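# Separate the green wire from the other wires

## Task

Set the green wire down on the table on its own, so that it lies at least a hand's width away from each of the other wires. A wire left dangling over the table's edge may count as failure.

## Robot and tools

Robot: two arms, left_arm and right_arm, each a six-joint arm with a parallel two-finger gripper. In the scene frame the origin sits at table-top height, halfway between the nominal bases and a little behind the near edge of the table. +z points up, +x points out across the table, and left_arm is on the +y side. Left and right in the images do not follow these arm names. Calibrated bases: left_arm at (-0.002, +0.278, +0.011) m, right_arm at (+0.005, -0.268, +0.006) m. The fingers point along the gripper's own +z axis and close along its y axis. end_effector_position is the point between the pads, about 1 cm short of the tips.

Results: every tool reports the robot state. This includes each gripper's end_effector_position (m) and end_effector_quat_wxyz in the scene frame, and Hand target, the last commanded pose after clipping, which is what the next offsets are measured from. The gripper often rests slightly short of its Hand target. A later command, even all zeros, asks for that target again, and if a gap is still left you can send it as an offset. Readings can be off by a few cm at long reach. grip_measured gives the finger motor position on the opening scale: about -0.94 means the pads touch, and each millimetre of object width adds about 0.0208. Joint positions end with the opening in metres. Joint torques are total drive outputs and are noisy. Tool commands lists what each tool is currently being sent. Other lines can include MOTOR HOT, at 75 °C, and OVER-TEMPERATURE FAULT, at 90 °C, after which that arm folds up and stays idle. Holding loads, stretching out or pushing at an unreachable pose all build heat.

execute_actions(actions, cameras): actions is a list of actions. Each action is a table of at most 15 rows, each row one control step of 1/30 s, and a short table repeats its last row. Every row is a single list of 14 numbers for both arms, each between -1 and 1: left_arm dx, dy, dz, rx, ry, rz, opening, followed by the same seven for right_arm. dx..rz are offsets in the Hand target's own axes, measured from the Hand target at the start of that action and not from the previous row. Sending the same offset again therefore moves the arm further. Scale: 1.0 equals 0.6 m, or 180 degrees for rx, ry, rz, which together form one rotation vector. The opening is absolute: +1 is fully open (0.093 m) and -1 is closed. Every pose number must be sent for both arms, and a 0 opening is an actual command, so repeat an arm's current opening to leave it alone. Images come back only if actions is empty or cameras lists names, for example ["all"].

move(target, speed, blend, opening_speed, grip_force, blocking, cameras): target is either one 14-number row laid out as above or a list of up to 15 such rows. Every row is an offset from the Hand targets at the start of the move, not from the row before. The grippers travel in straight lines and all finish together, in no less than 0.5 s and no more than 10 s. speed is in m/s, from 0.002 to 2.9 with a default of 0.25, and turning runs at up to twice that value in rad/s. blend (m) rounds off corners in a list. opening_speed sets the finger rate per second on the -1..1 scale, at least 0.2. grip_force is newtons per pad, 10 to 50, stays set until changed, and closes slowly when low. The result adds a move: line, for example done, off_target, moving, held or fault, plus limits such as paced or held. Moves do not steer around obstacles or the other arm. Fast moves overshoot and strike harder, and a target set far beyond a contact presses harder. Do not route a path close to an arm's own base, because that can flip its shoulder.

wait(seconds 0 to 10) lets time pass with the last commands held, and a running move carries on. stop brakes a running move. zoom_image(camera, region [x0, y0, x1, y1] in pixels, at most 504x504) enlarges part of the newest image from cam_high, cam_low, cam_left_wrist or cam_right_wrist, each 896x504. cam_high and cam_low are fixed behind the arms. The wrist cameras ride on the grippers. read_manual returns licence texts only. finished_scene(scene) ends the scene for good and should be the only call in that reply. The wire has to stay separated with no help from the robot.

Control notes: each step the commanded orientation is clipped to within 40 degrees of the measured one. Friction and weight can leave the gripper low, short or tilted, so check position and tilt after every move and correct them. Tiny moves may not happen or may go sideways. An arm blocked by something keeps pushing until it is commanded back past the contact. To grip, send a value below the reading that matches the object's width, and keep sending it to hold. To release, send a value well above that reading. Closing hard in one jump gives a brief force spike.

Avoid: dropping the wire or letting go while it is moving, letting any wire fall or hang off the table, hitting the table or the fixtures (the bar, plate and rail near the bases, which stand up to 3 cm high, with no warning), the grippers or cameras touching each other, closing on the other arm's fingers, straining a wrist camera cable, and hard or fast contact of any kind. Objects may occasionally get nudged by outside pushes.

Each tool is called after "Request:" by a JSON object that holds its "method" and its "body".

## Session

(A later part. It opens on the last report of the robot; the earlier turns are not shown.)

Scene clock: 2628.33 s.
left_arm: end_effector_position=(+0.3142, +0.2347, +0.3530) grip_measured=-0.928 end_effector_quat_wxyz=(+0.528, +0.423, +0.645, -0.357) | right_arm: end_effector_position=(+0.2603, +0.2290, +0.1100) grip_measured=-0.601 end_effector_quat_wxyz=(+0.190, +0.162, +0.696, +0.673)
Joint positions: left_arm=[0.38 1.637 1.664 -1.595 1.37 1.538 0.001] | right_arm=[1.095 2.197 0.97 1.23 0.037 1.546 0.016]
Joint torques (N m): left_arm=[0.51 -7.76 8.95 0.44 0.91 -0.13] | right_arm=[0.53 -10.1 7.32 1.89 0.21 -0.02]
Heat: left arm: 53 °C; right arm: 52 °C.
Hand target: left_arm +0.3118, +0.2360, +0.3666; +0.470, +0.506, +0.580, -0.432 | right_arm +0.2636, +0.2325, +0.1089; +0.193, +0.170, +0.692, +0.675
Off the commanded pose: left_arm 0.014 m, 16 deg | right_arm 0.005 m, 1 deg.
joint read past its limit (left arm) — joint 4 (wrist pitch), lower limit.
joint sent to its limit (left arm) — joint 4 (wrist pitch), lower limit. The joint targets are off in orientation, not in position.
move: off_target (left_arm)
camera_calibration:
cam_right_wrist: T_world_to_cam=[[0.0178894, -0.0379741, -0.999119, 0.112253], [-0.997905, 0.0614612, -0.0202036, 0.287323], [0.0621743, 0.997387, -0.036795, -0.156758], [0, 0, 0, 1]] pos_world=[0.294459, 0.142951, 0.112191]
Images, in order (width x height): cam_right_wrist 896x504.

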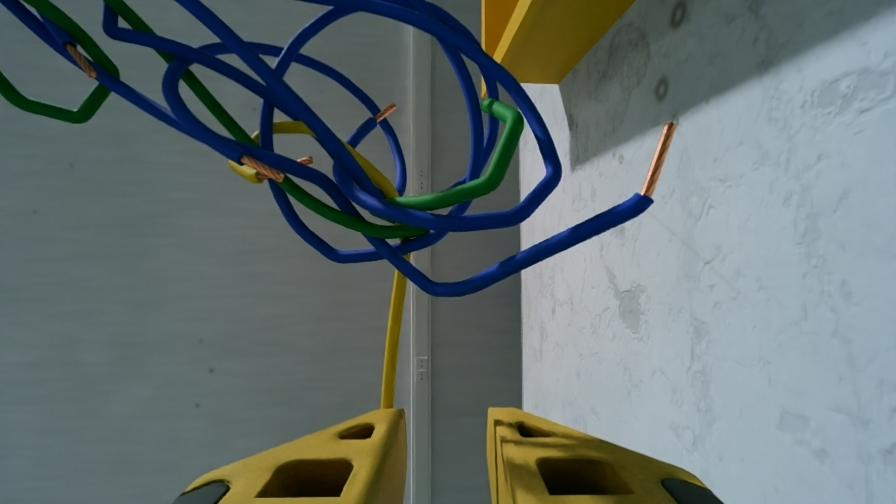

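Request:
{"method": "move", "body": {"target": [[0,0,0,0,0,0,-0.935, 0,0.025,0,0,0,0,-0.6],[0,0,0,0,0,0,-0.935, 0,0.025,0.03,0,0,0,-0.6]], "speed": 0.1, "cameras": ["cam_right_wrist","cam_low"]}}

Scene clock: 2679.53 s.
left_arm: end_effector_position=(+0.3142, +0.2347, +0.3532) grip_measured=-0.928 end_effector_quat_wxyz=(+0.528, +0.423, +0.644, -0.357) | right_arm: end_effector_position=(+0.2681, +0.2450, +0.1212) grip_measured=-0.601 end_effector_quat_wxyz=(+0.189, +0.163, +0.697, +0.672)
Joint positions: left_arm=[0.38 1.637 1.664 -1.595 1.371 1.538 0.001] | right_arm=[1.095 2.197 1.056 1.14 0.037 1.548 0.016]
Joint torques (N m): left_arm=[0.44 -7.83 8.81 0.44 0.88 -0.13] | right_arm=[0.12 -11.06 7.92 1.9 0.21 0.05]
Heat: left arm: 55 °C; right arm: 52 °C.
Hand target: left_arm +0.3118, +0.2360, +0.3667; +0.470, +0.506, +0.580, -0.432 | right_arm +0.2722, +0.2486, +0.1236; +0.193, +0.170, +0.692, +0.675
Off the commanded pose: left_arm 0.014 m, 16 deg | right_arm 0.006 m, 1 deg.
joint read past its limit (left arm) — joint 4 (wrist pitch), lower limit.
joint sent to its limit (left arm) — joint 4 (wrist pitch), lower limit. The joint targets are off in orientation, not in position.
move: off_target (left_arm)
camera_calibration:
cam_right_wrist: T_world_to_cam=[[0.0149587, -0.0411995, -0.999039, 0.125485], [-0.997928, 0.0619107, -0.0174952, 0.293958], [0.062572, 0.997231, -0.0401881, -0.172353], [0, 0, 0, 1]] pos_world=[0.302256, 0.158846, 0.123581]
Images, in order (width x height): cam_low 896x504, cam_right_wrist 896x504.

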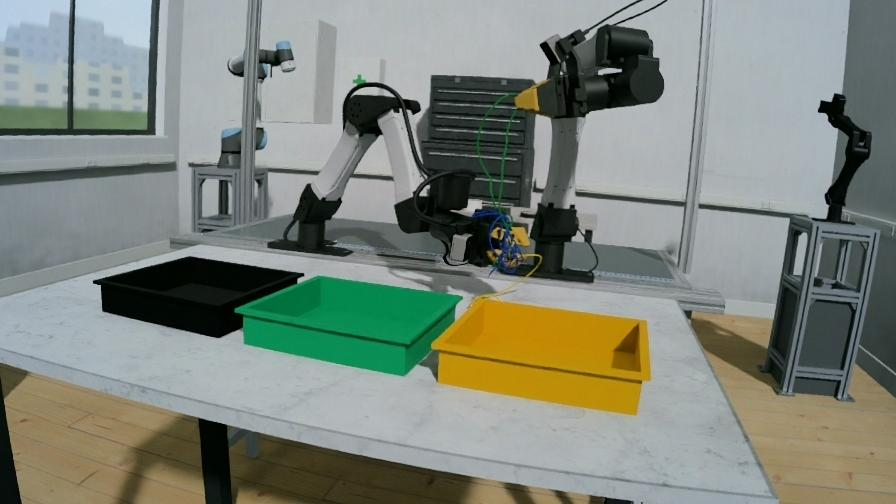

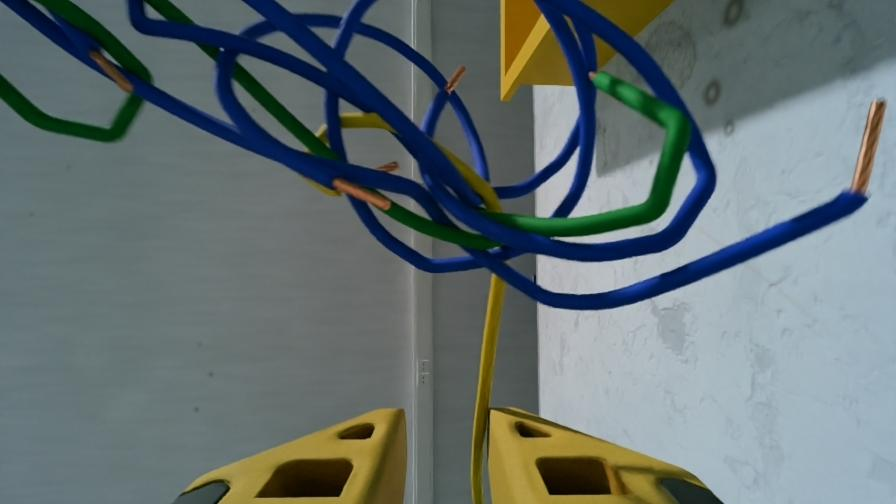

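Request:
{"method": "move", "body": {"target": [[0,0,0,0,0,0,-0.935, 0,0,0.016,0,0,0,-0.6],[0,0,0,0,0,0,-0.935, 0,0,0.016,0,0,0,-1]], "speed": 0.1, "cameras": ["cam_right_wrist"]}}

Scene clock: 2688.03 s.
left_arm: end_effector_position=(+0.3142, +0.2347, +0.3532) grip_measured=-0.928 end_effector_quat_wxyz=(+0.528, +0.423, +0.644, -0.357) | right_arm: end_effector_position=(+0.2718, +0.2524, +0.1229) grip_measured=-0.987 end_effector_quat_wxyz=(+0.189, +0.163, +0.697, +0.672)
Joint positions: left_arm=[0.38 1.637 1.664 -1.595 1.371 1.538 0.001] | right_arm=[1.095 2.213 1.096 1.117 0.037 1.548 0]
Joint torques (N m): left_arm=[0.47 -7.83 8.94 0.41 0.87 -0.1] | right_arm=[0.28 -10.74 8.73 1.89 0.15 -0.02]
Heat: left arm: 56 °C; right arm: 52 °C.
Hand target: left_arm +0.3118, +0.2360, +0.3667; +0.470, +0.506, +0.580, -0.432 | right_arm +0.2770, +0.2569, +0.1233; +0.193, +0.170, +0.692, +0.674
Off the commanded pose: left_arm 0.014 m, 16 deg | right_arm 0.007 m, 1 deg.
joint read past its limit (left arm) — joint 4 (wrist pitch), lower limit.
joint sent to its limit (left arm) — joint 4 (wrist pitch), lower limit. The joint targets are off in orientation, not in position.
move: off_target (left_arm)
camera_calibration:
cam_right_wrist: T_world_to_cam=[[0.0157682, -0.0395477, -0.999093, 0.126726], [-0.997916, 0.0619075, -0.0182002, 0.297298], [0.0625712, 0.997298, -0.0384891, -0.180229], [0, 0, 0, 1]] pos_world=[0.305957, 0.166349, 0.125085]
Images, in order (width x height): cam_right_wrist 896x504.

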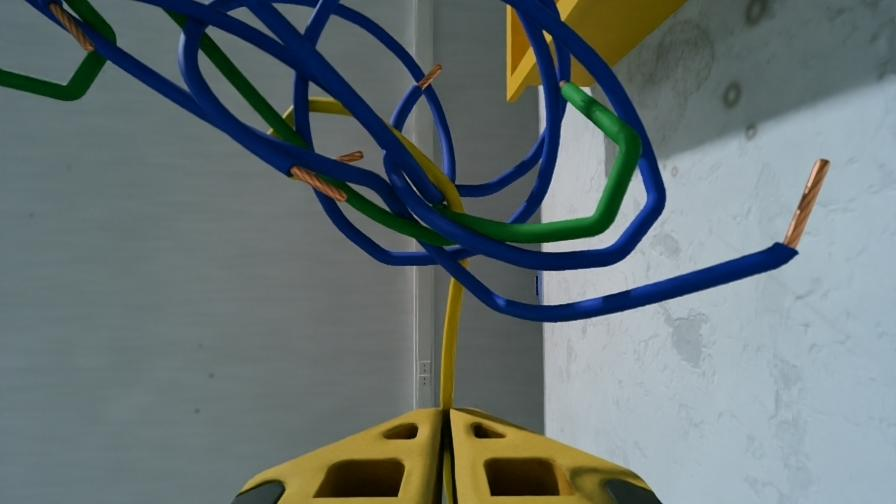

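Request:
{"method": "move", "body": {"target": [0,0,0,0,0,0,-0.935, -0.036,-0.088,-0.168,0,0,0,-1], "speed": 0.1, "cameras": ["cam_right_wrist","cam_low"]}}

Request:
{"method": "zoom_image", "body": {"camera": "cam_low", "region": [400, 80, 600, 300]}}

Scene clock: 2699.97 s.
left_arm: end_effector_position=(+0.3142, +0.2348, +0.3524) grip_measured=-0.928 end_effector_quat_wxyz=(+0.526, +0.423, +0.646, -0.356) | right_arm: end_effector_position=(+0.2467, +0.1634, +0.0743) grip_measured=-0.987 end_effector_quat_wxyz=(+0.193, +0.169, +0.700, +0.666)
Joint positions: left_arm=[0.38 1.637 1.664 -1.595 1.366 1.537 0.001] | right_arm=[1.051 2.213 0.693 1.507 0.007 1.548 0]
Joint torques (N m): left_arm=[0.49 -7.82 8.98 0.41 0.93 -0.13] | right_arm=[-0.66 -8.68 2.65 2.39 -0.07 0.02]
Heat: left arm: 56 °C; right arm: 52 °C.
Hand target: left_arm +0.3118, +0.2360, +0.3666; +0.470, +0.506, +0.580, -0.432 | right_arm +0.2469, +0.1571, +0.0730; +0.193, +0.170, +0.692, +0.675
Off the commanded pose: left_arm 0.015 m, 16 deg | right_arm 0.007 m, 1 deg.
joint read past its limit (left arm) — joint 4 (wrist pitch), lower limit.
joint sent to its limit (left arm) — joint 4 (wrist pitch), lower limit. The joint targets are off in orientation, not in position.
joint sent to its limit (right arm) — joint 4 (wrist pitch), upper limit. The joint targets still meet the commanded pose.
move: off_target (left_arm)
camera_calibration:
cam_right_wrist: T_world_to_cam=[[0.00884002, -0.051896, -0.998613, 0.0787632], [-0.997048, 0.0757084, -0.0127606, 0.27392], [0.0762656, 0.995779, -0.0510736, -0.0939634], [0, 0, 0, 1]] pos_world=[0.279581, 0.0769162, 0.0773503]
Images, in order (width x height): cam_low 896x504, cam_right_wrist 896x504.

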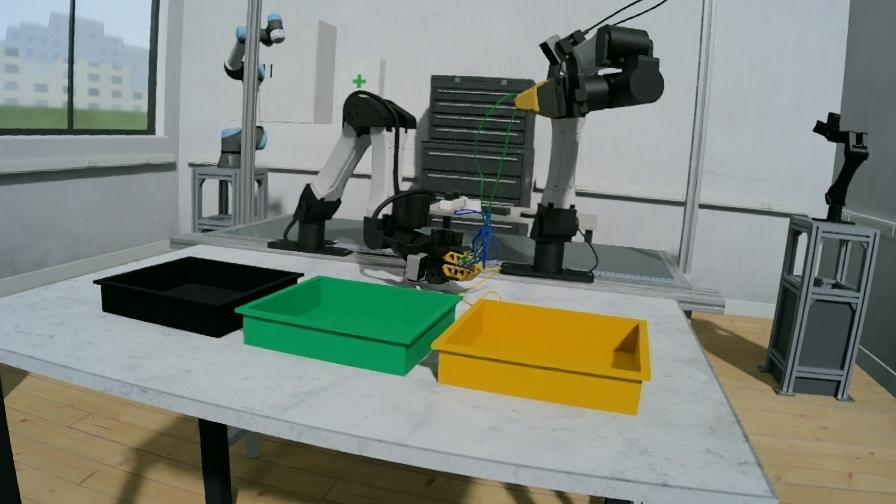

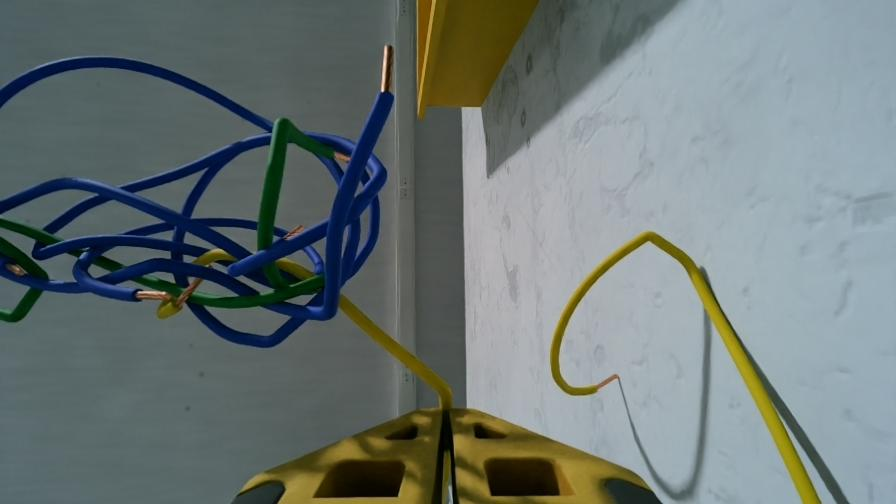

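Scaled by 2.291 from the camera's 896x504 image, which has a finer 1280x720 frame.

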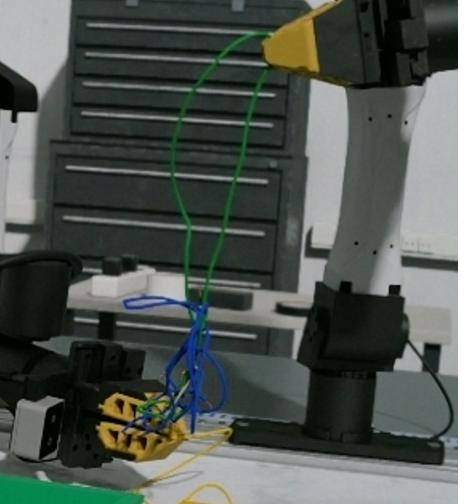

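Request:
{"method": "move", "body": {"target": [0,0,0,0,0,0,-0.935, -0.021,-0.003,-0.103,0,0,0,-1], "speed": 0.1, "cameras": ["cam_right_wrist","cam_low"]}}

Request:
{"method": "zoom_image", "body": {"camera": "cam_low", "region": [400, 80, 600, 300]}}

Scene clock: 2711.37 s.
left_arm: end_effector_position=(+0.3140, +0.2351, +0.3498) grip_measured=-0.928 end_effector_quat_wxyz=(+0.521, +0.426, +0.650, -0.353) | right_arm: end_effector_position=(+0.2274, +0.1026, +0.0617) grip_measured=-0.987 end_effector_quat_wxyz=(+0.180, +0.180, +0.737, +0.627)
Joint positions: left_arm=[0.379 1.637 1.664 -1.595 1.351 1.537 0.001] | right_arm=[1.002 2.075 0.435 1.513 -0.042 1.548 0]
Joint torques (N m): left_arm=[0.5 -7.91 8.8 0.41 1.04 -0.08] | right_arm=[-0.69 -9.77 1.85 2.41 -0.13 -0.07]
Heat: left arm: 56 °C; right arm: 53 °C.
Hand target: left_arm +0.3118, +0.2359, +0.3667; +0.470, +0.506, +0.580, -0.432 | right_arm +0.2272, +0.0972, +0.0726; +0.193, +0.170, +0.692, +0.675
Off the commanded pose: left_arm 0.017 m, 16 deg | right_arm 0.012 m, 8 deg.
joint read past its limit (left arm) — joint 4 (wrist pitch), lower limit.
joint sent to its limit (left arm) — joint 4 (wrist pitch), lower limit. The joint targets are off in orientation, not in position.
joint sent to its limit (right arm) — joint 4 (wrist pitch), upper limit. The joint targets are off in orientation, not in position.
move: off_target (left_arm, right_arm)
camera_calibration:
cam_right_wrist: T_world_to_cam=[[-0.0514828, -0.146711, -0.987839, 0.085966], [-0.9961, 0.078514, 0.0402527, 0.255307], [0.0716537, 0.986058, -0.150181, -0.0244367], [0, 0, 0, 1]] pos_world=[0.260488, 0.016663, 0.0709738]
Images, in order (width x height): cam_low 896x504, cam_right_wrist 896x504.

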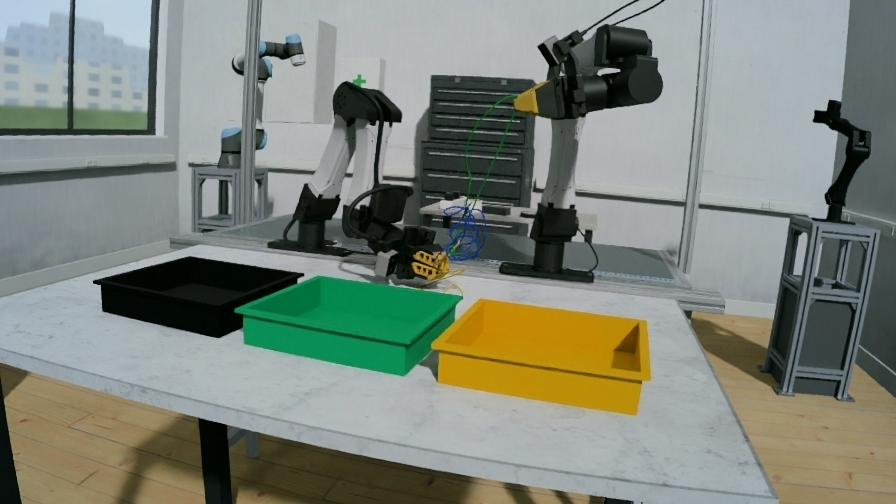

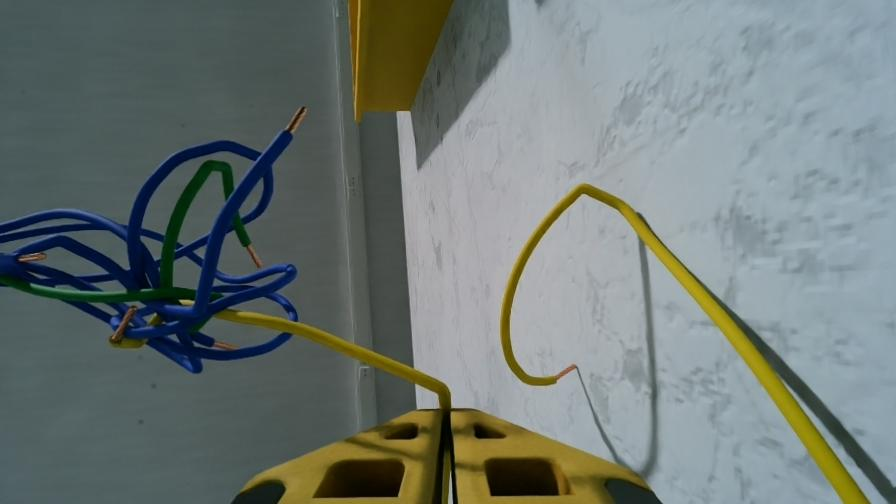

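Scaled by 2.291 from the camera's 896x504 image, which has a finer 1280x720 frame.

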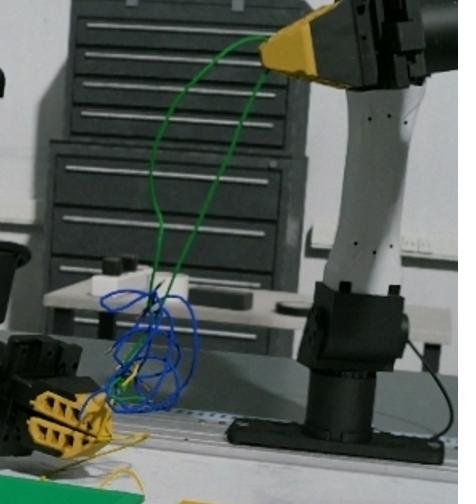

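Request:
{"method": "zoom_image", "body": {"camera": "cam_right_wrist", "region": [0, 80, 460, 430]}}

Scaled by 1.096 from the camera's 896x504 image, which has a finer 1280x720 frame.

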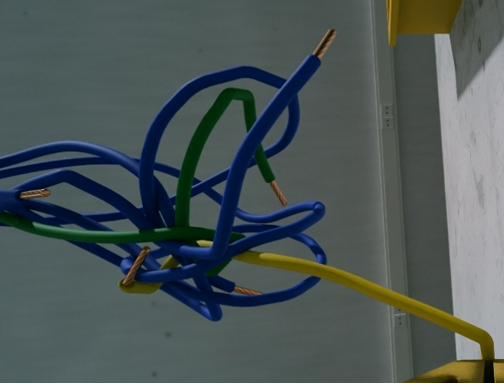

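Request:
{"method": "move", "body": {"target": [0,0,0,0,0,0,-0.935, -0.041,0.01,-0.075,0,0,0,-1], "speed": 0.08, "cameras": ["cam_right_wrist","cam_low"]}}

Request:
{"method": "zoom_image", "body": {"camera": "cam_right_wrist", "region": [0, 80, 460, 430]}}

Scene clock: 2729.20 s.
left_arm: end_effector_position=(+0.3132, +0.2353, +0.3476) grip_measured=-0.928 end_effector_quat_wxyz=(+0.516, +0.427, +0.654, -0.352) | right_arm: end_effector_position=(+0.2267, +0.0547, +0.0763) grip_measured=-0.987 end_effector_quat_wxyz=(+0.170, +0.181, +0.740, +0.625)
Joint positions: left_arm=[0.379 1.637 1.664 -1.601 1.337 1.537 0.001] | right_arm=[0.88 1.925 0.272 1.513 -0.177 1.541 0]
Joint torques (N m): left_arm=[0.58 -7.98 8.83 0.49 1.17 -0.08] | right_arm=[-0.92 -7.17 0.94 2.37 -0.05 -0.1]
Heat: left arm: 56 °C; right arm: 52 °C.
Hand target: left_arm +0.3118, +0.2359, +0.3667; +0.470, +0.506, +0.580, -0.432 | right_arm +0.2261, +0.0461, +0.0803; +0.193, +0.170, +0.692, +0.675
Off the commanded pose: left_arm 0.019 m, 16 deg | right_arm 0.009 m, 8 deg.
joint read past its limit (left arm) — joint 4 (wrist pitch), lower limit.
joint sent to its limit (left arm) — joint 4 (wrist pitch), lower limit. The joint targets are off in orientation, not in position.
joint sent to its limit (right arm) — joint 4 (wrist pitch), upper limit. The joint targets are off in orientation, not in position.
move: off_target (left_arm, right_arm)
camera_calibration:
cam_right_wrist: T_world_to_cam=[[-0.0663433, -0.150663, -0.986356, 0.096852], [-0.996137, 0.0669933, 0.0567681, 0.257146], [0.0575264, 0.986313, -0.154526, 0.0285877], [0, 0, 0, 1]] pos_world=[0.260933, -0.0308314, 0.0853505]
Images, in order (width x height): cam_low 896x504, cam_right_wrist 896x504.

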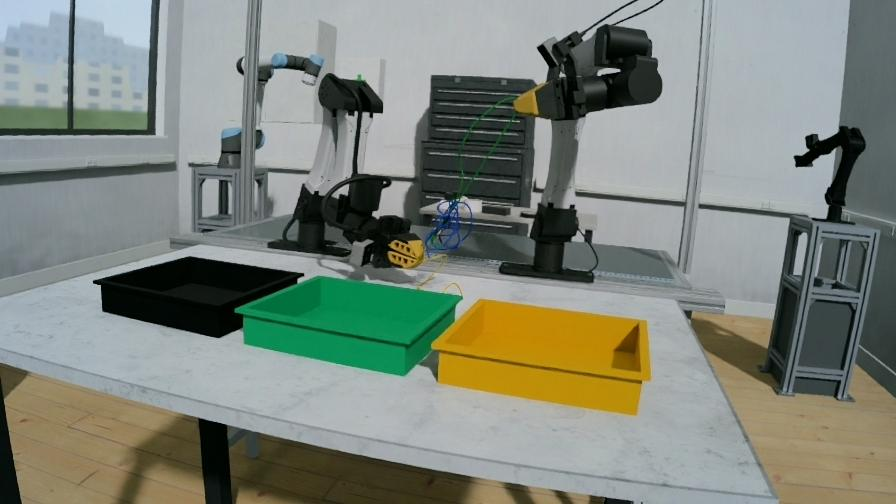

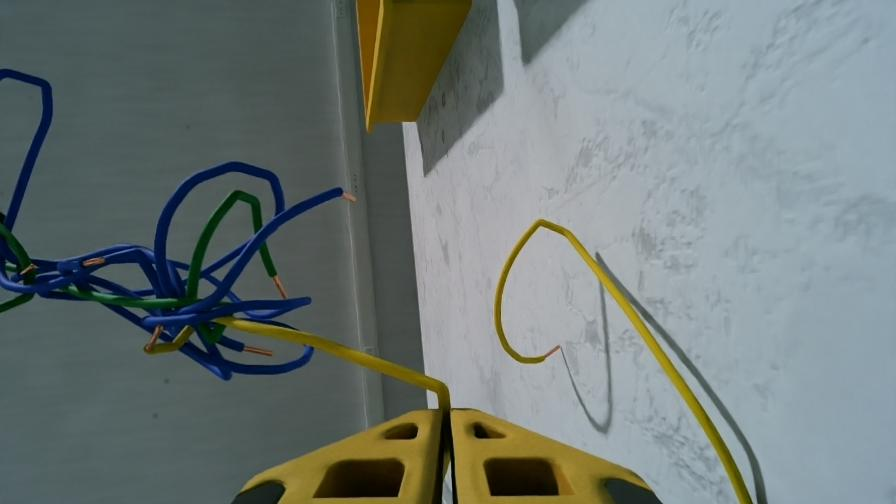

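Scaled by 1.096 from the camera's 896x504 image, which has a finer 1280x720 frame.

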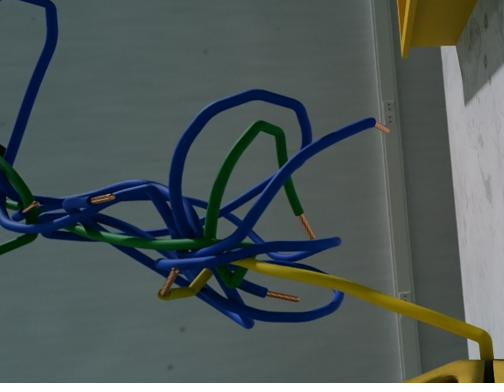

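Request:
{"method": "move", "body": {"target": [0,0,0,0,0,0,-0.935, -0.041,0.005,-0.07,0,0,0,-1], "speed": 0.08, "cameras": ["cam_right_wrist","cam_low"]}}

Request:
{"method": "zoom_image", "body": {"camera": "cam_right_wrist", "region": [0, 80, 460, 430]}}

Request:
{"method": "zoom_image", "body": {"camera": "cam_low", "region": [380, 80, 560, 280]}}

Scene clock: 2743.87 s.
left_arm: end_effector_position=(+0.3137, +0.2350, +0.3534) grip_measured=-0.928 end_effector_quat_wxyz=(+0.527, +0.422, +0.645, -0.357) | right_arm: end_effector_position=(+0.2257, -0.0008, +0.0692) grip_measured=-0.990 end_effector_quat_wxyz=(+0.158, +0.194, +0.755, +0.606)
Joint positions: left_arm=[0.382 1.636 1.664 -1.598 1.37 1.537 0.001] | right_arm=[0.698 1.835 0.121 1.508 -0.354 1.517 0]
Joint torques (N m): left_arm=[0.31 -7.71 8.85 0.47 0.91 -0.12] | right_arm=[-0.57 -7.64 1.92 2.39 -0.02 -0.23]
Heat: left arm: 56 °C; right arm: 52 °C.
Hand target: left_arm +0.3119, +0.2360, +0.3666; +0.470, +0.506, +0.580, -0.432 | right_arm +0.2265, -0.0025, +0.0848; +0.193, +0.170, +0.692, +0.674
Off the commanded pose: left_arm 0.013 m, 16 deg | right_arm 0.016 m, 12 deg.
joint read past its limit (left arm) — joint 4 (wrist pitch), lower limit.
joint sent to its limit (left arm) — joint 4 (wrist pitch), lower limit. The joint targets are off in orientation, not in position.
joint sent to its limit (right arm) — joint 4 (wrist pitch), upper limit. The joint targets are off in orientation, not in position.
move: off_target (left_arm, right_arm)
camera_calibration:
cam_right_wrist: T_world_to_cam=[[-0.113716, -0.187268, -0.975704, 0.0913249], [-0.991998, 0.0756242, 0.101101, 0.256321], [0.0548539, 0.979393, -0.194369, 0.0855869], [0, 0, 0, 1]] pos_world=[0.25996, -0.086105, 0.0798274]
Images, in order (width x height): cam_low 896x504, cam_right_wrist 896x504.

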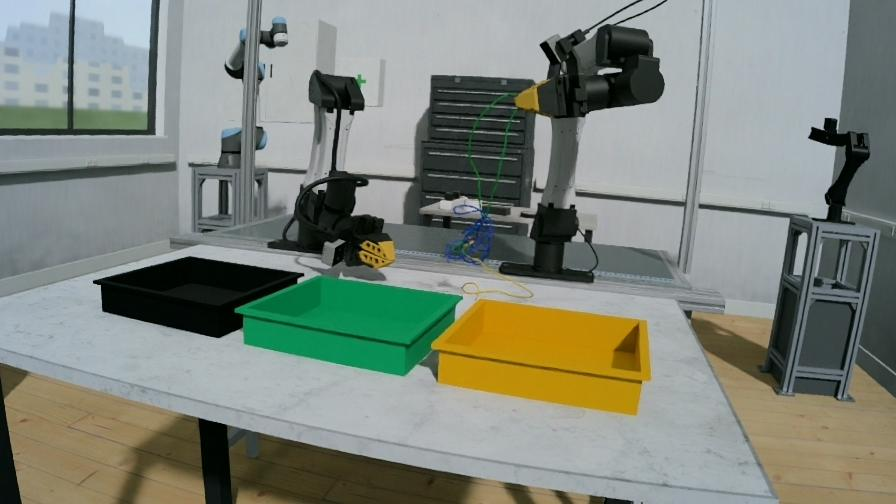

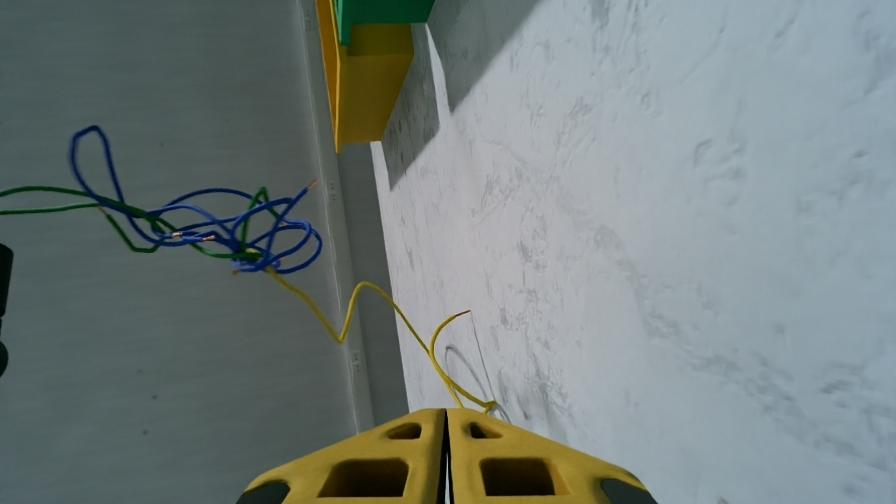

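Scaled by 1.096 from the camera's 896x504 image, which has a finer 1280x720 frame.

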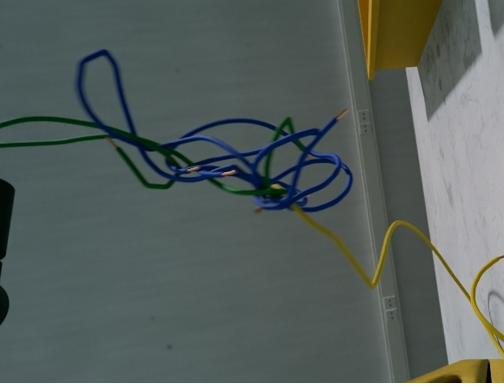

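Scaled by 2.520 from the camera's 896x504 image, which has a finer 1280x720 frame.

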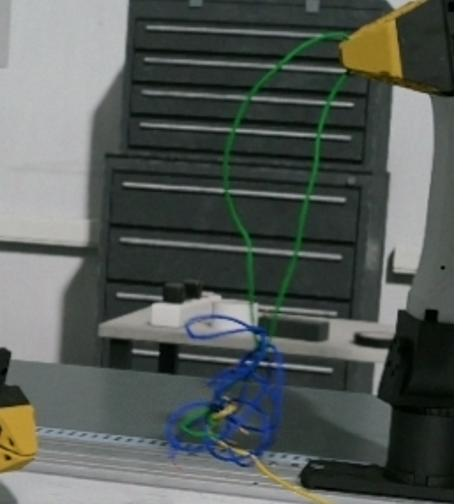

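Request:
{"method": "zoom_image", "body": {"camera": "cam_right_wrist", "region": [50, 100, 350, 310]}}

Scaled by 1.680 from the camera's 896x504 image, which has a finer 1280x720 frame.

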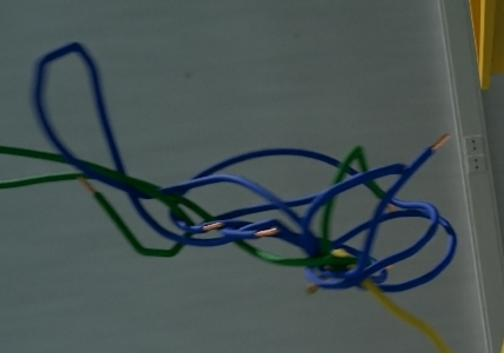

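Request:
{"method": "move", "body": {"target": [0,0,0,0,0,0,-0.935, 0.038,0.055,0.187,0,0,-0.5,-0.6], "speed": 0.25, "cameras": ["cam_right_wrist"]}}

Request:
{"method": "zoom_image", "body": {"camera": "cam_right_wrist", "region": [250, 60, 650, 360]}}

Scene clock: 2761.90 s.
left_arm: end_effector_position=(+0.3137, +0.2350, +0.3534) grip_measured=-0.928 end_effector_quat_wxyz=(+0.528, +0.422, +0.645, -0.357) | right_arm: end_effector_position=(+0.2595, +0.1019, +0.1111) grip_measured=-0.601 end_effector_quat_wxyz=(+0.605, -0.369, +0.619, +0.339)
Joint positions: left_arm=[0.382 1.636 1.664 -1.598 1.37 1.537 0.001] | right_arm=[0.902 1.972 0.493 1.465 -0.139 -0.007 0.016]
Joint torques (N m): left_arm=[0.32 -7.62 8.95 0.47 0.88 -0.1] | right_arm=[0.55 -7.06 6.2 2.02 0.05 -0.08]
Heat: left arm: 56 °C; right arm: 53 °C.
Hand target: left_arm +0.3119, +0.2360, +0.3667; +0.470, +0.506, +0.580, -0.432 | right_arm +0.2617, +0.1073, +0.1153; +0.613, -0.369, +0.610, +0.341
Off the commanded pose: left_arm 0.013 m, 16 deg | right_arm 0.007 m, 1 deg.
joint read past its limit (left arm) — joint 4 (wrist pitch), lower limit.
joint sent to its limit (left arm) — joint 4 (wrist pitch), lower limit. The joint targets are off in orientation, not in position.
move: off_target (left_arm)
camera_calibration:
cam_right_wrist: T_world_to_cam=[[0.865992, -0.499815, 0.0155576, -0.17727], [-0.218664, -0.406475, -0.88711, 0.236075], [0.449715, 0.764829, -0.461296, -0.059645], [0, 0, 0, 1]] pos_world=[0.231959, 0.0529747, 0.184669]
Images, in order (width x height): cam_right_wrist 896x504.

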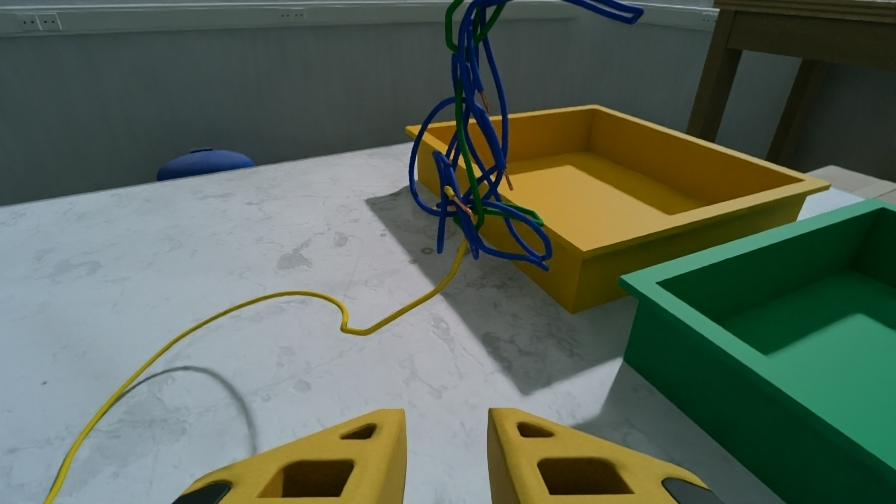

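Scaled by 1.260 from the camera's 896x504 image, which has a finer 1280x720 frame.

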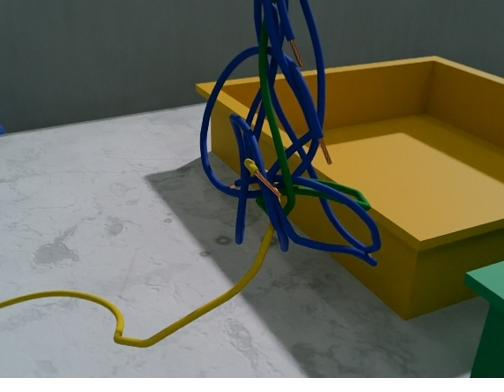

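Request:
{"method": "zoom_image", "body": {"camera": "cam_right_wrist", "region": [390, 130, 570, 290]}}

Scaled by 2.800 from the camera's 896x504 image, which has a finer 1280x720 frame.

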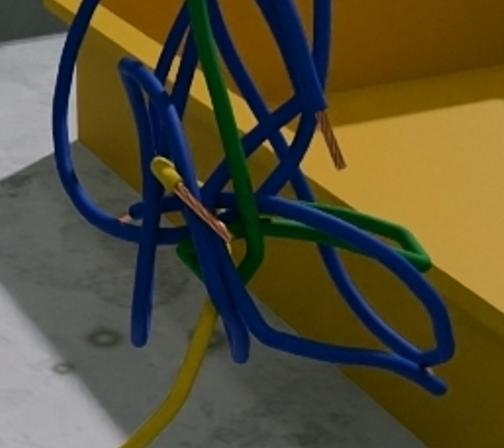

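Request:
{"method": "move", "body": {"target": [0,0,0,0,0,0,-0.935, 0,0,0.075,0,0,0,-0.6], "speed": 0.15, "cameras": ["cam_right_wrist"]}}

Request:
{"method": "zoom_image", "body": {"camera": "cam_right_wrist", "region": [390, 200, 570, 360]}}

Scene clock: 2792.73 s.
left_arm: end_effector_position=(+0.3137, +0.2350, +0.3534) grip_measured=-0.928 end_effector_quat_wxyz=(+0.528, +0.422, +0.645, -0.357) | right_arm: end_effector_position=(+0.2818, +0.1410, +0.1151) grip_measured=-0.601 end_effector_quat_wxyz=(+0.611, -0.368, +0.612, +0.342)
Joint positions: left_arm=[0.382 1.636 1.664 -1.598 1.37 1.537 0.001] | right_arm=[0.92 2.056 0.682 1.378 -0.122 -0.009 0.016]
Joint torques (N m): left_arm=[0.34 -7.82 8.87 0.47 0.89 -0.11] | right_arm=[0.5 -8.51 6.97 1.88 0.11 -0.09]
Heat: left arm: 57 °C; right arm: 51 °C.
Hand target: left_arm +0.3119, +0.2360, +0.3667; +0.470, +0.506, +0.580, -0.432 | right_arm +0.2840, +0.1463, +0.1145; +0.613, -0.369, +0.610, +0.341
Off the commanded pose: left_arm 0.013 m, 16 deg | right_arm 0.006 m, 0 deg.
joint read past its limit (left arm) — joint 4 (wrist pitch), lower limit.
joint sent to its limit (left arm) — joint 4 (wrist pitch), lower limit. The joint targets are off in orientation, not in position.
move: off_target (left_arm)
camera_calibration:
cam_right_wrist: T_world_to_cam=[[0.866811, -0.498256, 0.0194871, -0.177937], [-0.206575, -0.394396, -0.895421, 0.256222], [0.453834, 0.772135, -0.444794, -0.101782], [0, 0, 0, 1]] pos_world=[0.253359, 0.0909841, 0.187622]
Images, in order (width x height): cam_right_wrist 896x504.

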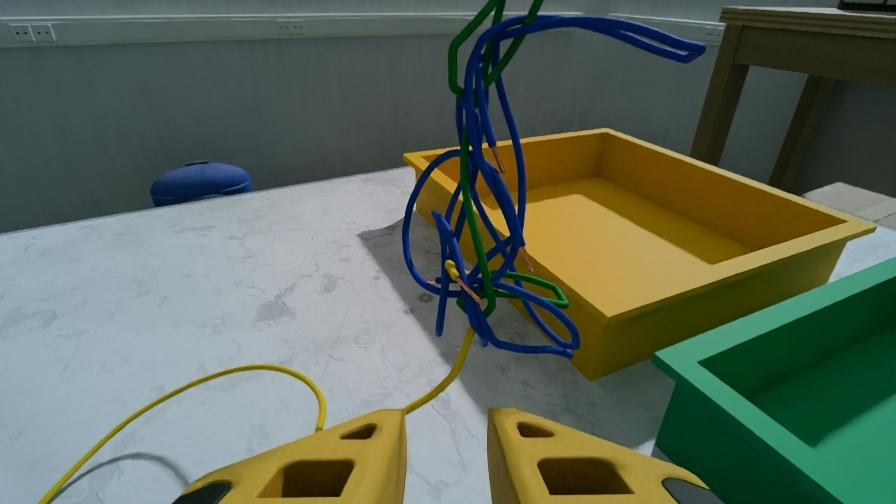

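Scaled by 2.800 from the camera's 896x504 image, which has a finer 1280x720 frame.

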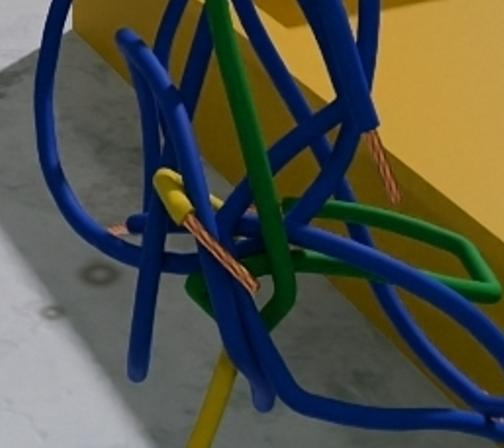

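Request:
{"method": "move", "body": {"target": [0,0,0,0,0,0,-0.935, 0.054,0.025,0.0,0,0,0.25,-0.4], "speed": 0.2, "cameras": ["cam_right_wrist"]}}

Scene clock: 2887.70 s.
left_arm: end_effector_position=(+0.3137, +0.2350, +0.3534) grip_measured=-0.928 end_effector_quat_wxyz=(+0.528, +0.422, +0.645, -0.357) | right_arm: end_effector_position=(+0.2689, +0.1469, +0.0723) grip_measured=-0.401 end_effector_quat_wxyz=(+0.426, -0.115, +0.721, +0.535)
Joint positions: left_arm=[0.382 1.636 1.664 -1.598 1.37 1.537 0.001] | right_arm=[0.964 2.192 0.682 1.47 -0.085 0.758 0.026]
Joint torques (N m): left_arm=[0.36 -7.77 8.8 0.46 0.87 -0.11] | right_arm=[0.79 -8.58 6.05 2.28 0.15 0.11]
Heat: left arm: 57 °C; right arm: 49 °C.
Hand target: left_arm +0.3119, +0.2360, +0.3667; +0.470, +0.506, +0.580, -0.432 | right_arm +0.2717, +0.1527, +0.0814; +0.436, -0.108, +0.705, +0.549
Off the commanded pose: left_arm 0.013 m, 16 deg | right_arm 0.011 m, 3 deg.
joint read past its limit (left arm) — joint 4 (wrist pitch), lower limit.
joint sent to its limit (left arm) — joint 4 (wrist pitch), lower limit. The joint targets are off in orientation, not in position.
move: off_target (left_arm, right_arm)
camera_calibration:
cam_right_wrist: T_world_to_cam=[[0.613178, -0.400721, -0.680761, -0.0584846], [-0.768858, -0.104961, -0.630746, 0.307047], [0.1813, 0.910168, -0.372458, -0.0717524], [0, 0, 0, 1]] pos_world=[0.284946, 0.0740987, 0.12713]
Images, in order (width x height): cam_right_wrist 896x504.

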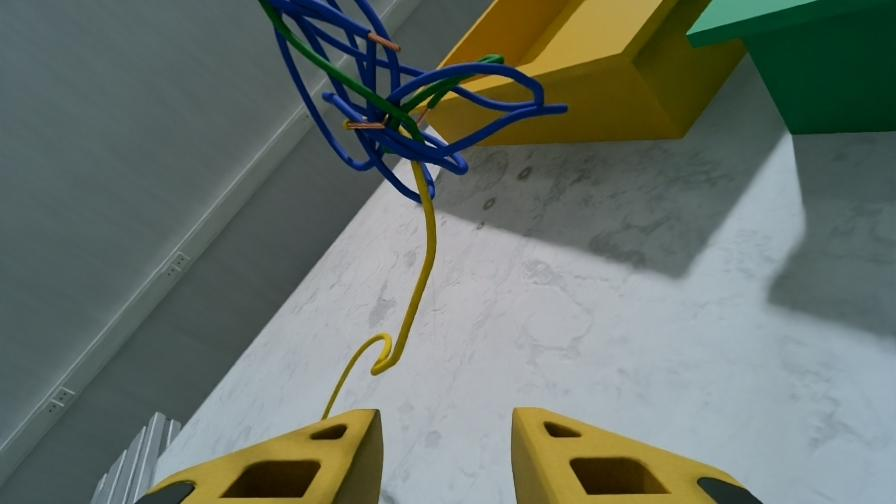

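Request:
{"method": "move", "body": {"target": [[0,0,0,0,0,0,-0.935, 0.0165,0.019,0.01,0,0,0,-0.4],[0,0,0,0,0,0,-0.935, 0.0165,0.019,0.08,0,0,0,-0.4]], "speed": 0.15, "blend": 0.01, "cameras": ["cam_right_wrist"]}}

Scene clock: 2907.93 s.
left_arm: end_effector_position=(+0.3137, +0.2350, +0.3534) grip_measured=-0.928 end_effector_quat_wxyz=(+0.528, +0.422, +0.645, -0.357) | right_arm: end_effector_position=(+0.2777, +0.1988, +0.0826) grip_measured=-0.401 end_effector_quat_wxyz=(+0.434, -0.116, +0.705, +0.548)
Joint positions: left_arm=[0.382 1.636 1.664 -1.598 1.37 1.537 0.001] | right_arm=[1.019 2.264 0.894 1.372 -0.035 0.759 0.026]
Joint torques (N m): left_arm=[0.21 -7.79 8.84 0.47 0.91 -0.12] | right_arm=[0.03 -9.81 7.09 1.83 0.16 0.06]
Heat: left arm: 57 °C; right arm: 51 °C.
Hand target: left_arm +0.3119, +0.2360, +0.3667; +0.470, +0.506, +0.580, -0.432 | right_arm +0.2824, +0.2019, +0.0813; +0.436, -0.108, +0.705, +0.549
Off the commanded pose: left_arm 0.013 m, 16 deg | right_arm 0.006 m, 1 deg.
joint read past its limit (left arm) — joint 4 (wrist pitch), lower limit.
joint sent to its limit (left arm) — joint 4 (wrist pitch), lower limit. The joint targets are off in orientation, not in position.
move: off_target (left_arm); blend cut to 0.0082 m at target 1
camera_calibration:
cam_right_wrist: T_world_to_cam=[[0.631202, -0.371539, -0.68084, -0.0469426], [-0.753652, -0.086367, -0.651575, 0.319711], [0.183283, 0.924391, -0.334526, -0.1232], [0, 0, 0, 1]] pos_world=[0.293161, 0.124056, 0.135142]
Images, in order (width x height): cam_right_wrist 896x504.

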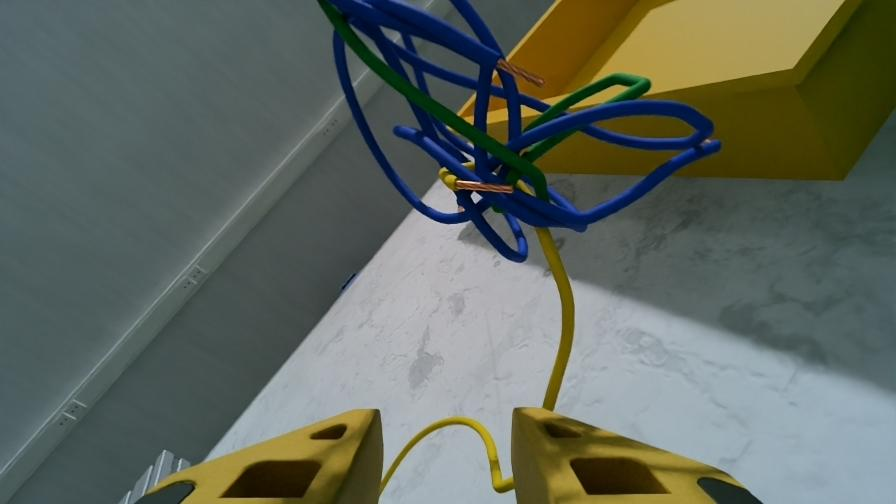

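Request:
{"method": "move", "body": {"target": [[0,0,0,0,0,0,-0.935, 0,0,-0.03,0,0,0,-0.4],[0,0,0,0,0,0,-0.935, 0,-0.035,-0.03,0,0,0,-0.4],[0,0,0,0,0,0,-0.935, 0,-0.035,0.015,0,0,0,-0.4]], "speed": 0.12, "blend": [0.004,0.004,0], "cameras": ["cam_right_wrist"]}}

Scene clock: 2920.53 s.
left_arm: end_effector_position=(+0.3137, +0.2350, +0.3534) grip_measured=-0.928 end_effector_quat_wxyz=(+0.528, +0.422, +0.645, -0.357) | right_arm: end_effector_position=(+0.2969, +0.1989, +0.0707) grip_measured=-0.401 end_effector_quat_wxyz=(+0.440, -0.110, +0.705, +0.545)
Joint positions: left_arm=[0.382 1.636 1.664 -1.598 1.37 1.537 0.001] | right_arm=[0.985 2.331 0.949 1.388 -0.051 0.759 0.026]
Joint torques (N m): left_arm=[0.35 -7.62 8.77 0.46 0.89 -0.1] | right_arm=[-0.34 -10.1 6.79 1.89 -0.06 0.08]
Heat: left arm: 58 °C; right arm: 51 °C.
Hand target: left_arm +0.3119, +0.2360, +0.3667; +0.470, +0.506, +0.580, -0.432 | right_arm +0.3002, +0.2019, +0.0670; +0.436, -0.108, +0.704, +0.549
Off the commanded pose: left_arm 0.013 m, 16 deg | right_arm 0.006 m, 1 deg.
joint read past its limit (left arm) — joint 4 (wrist pitch), lower limit.
joint sent to its limit (left arm) — joint 4 (wrist pitch), lower limit. The joint targets are off in orientation, not in position.
move: off_target (left_arm)
camera_calibration:
cam_right_wrist: T_world_to_cam=[[0.626235, -0.380123, -0.680688, -0.0639706], [-0.753396, -0.0704557, -0.653781, 0.323331], [0.200559, 0.922249, -0.330505, -0.135822], [0, 0, 0, 1]] pos_world=[0.310897, 0.123725, 0.122954]
Images, in order (width x height): cam_right_wrist 896x504.

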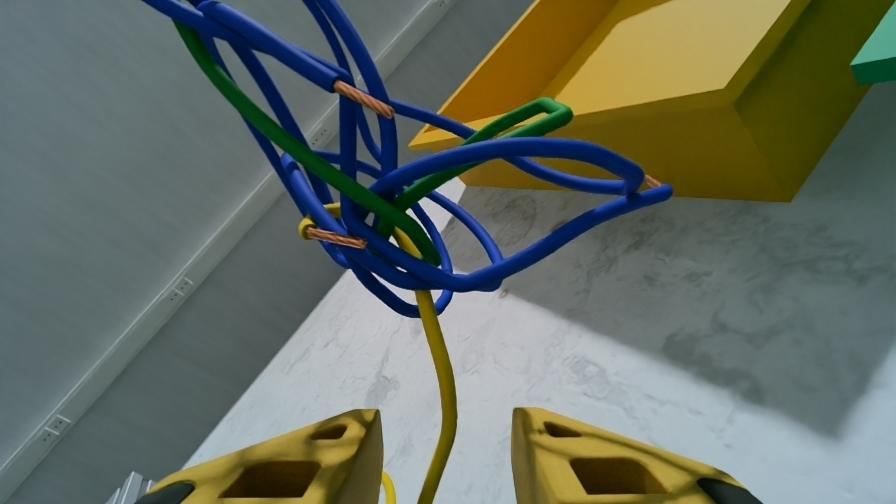

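Request:
{"method": "move", "body": {"target": [[0,0,0,0,0,0,-0.935, 0,0,0.02,0,0,0,-0.4],[0,0,0,0,0,0,-0.935, 0,0,0.02,0,0,0,-1]], "speed": 0.1, "cameras": ["cam_right_wrist"]}}

Scene clock: 2929.03 s.
left_arm: end_effector_position=(+0.3137, +0.2350, +0.3534) grip_measured=-0.928 end_effector_quat_wxyz=(+0.528, +0.422, +0.645, -0.357) | right_arm: end_effector_position=(+0.3031, +0.2083, +0.0684) grip_measured=-0.986 end_effector_quat_wxyz=(+0.439, -0.109, +0.707, +0.544)
Joint positions: left_arm=[0.382 1.636 1.664 -1.598 1.37 1.537 0.001] | right_arm=[0.985 2.353 1.003 1.352 -0.051 0.76 0]
Joint torques (N m): left_arm=[0.31 -7.65 8.87 0.48 0.9 -0.12] | right_arm=[-0.18 -10.5 6.87 1.86 -0.08 0.07]
Heat: left arm: 58 °C; right arm: 51 °C.
Hand target: left_arm +0.3119, +0.2360, +0.3667; +0.470, +0.506, +0.580, -0.432 | right_arm +0.3061, +0.2123, +0.0667; +0.436, -0.107, +0.705, +0.549
Off the commanded pose: left_arm 0.013 m, 16 deg | right_arm 0.005 m, 1 deg.
joint read past its limit (left arm) — joint 4 (wrist pitch), lower limit.
joint sent to its limit (left arm) — joint 4 (wrist pitch), lower limit. The joint targets are off in orientation, not in position.
move: off_target (left_arm)
camera_calibration:
cam_right_wrist: T_world_to_cam=[[0.623821, -0.382973, -0.681307, -0.0643787], [-0.755689, -0.0730954, -0.650839, 0.328164], [0.199453, 0.920863, -0.335007, -0.145612], [0, 0, 0, 1]] pos_world=[0.317193, 0.133421, 0.120939]
Images, in order (width x height): cam_right_wrist 896x504.

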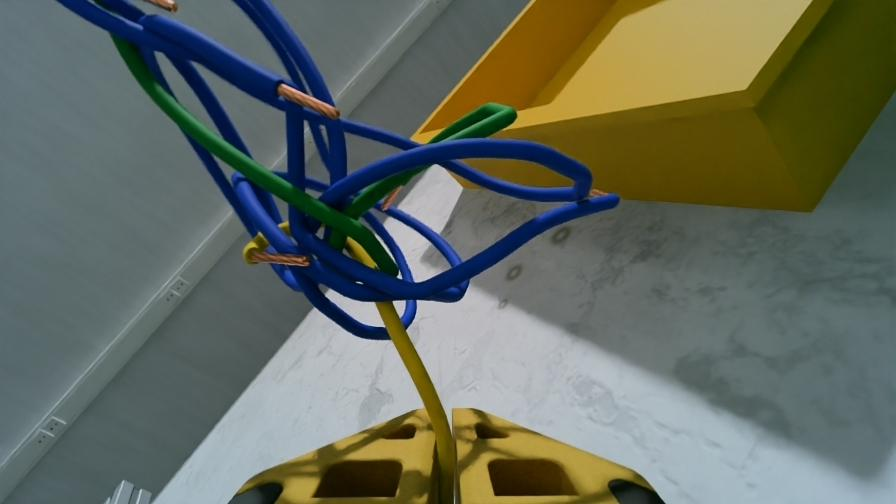

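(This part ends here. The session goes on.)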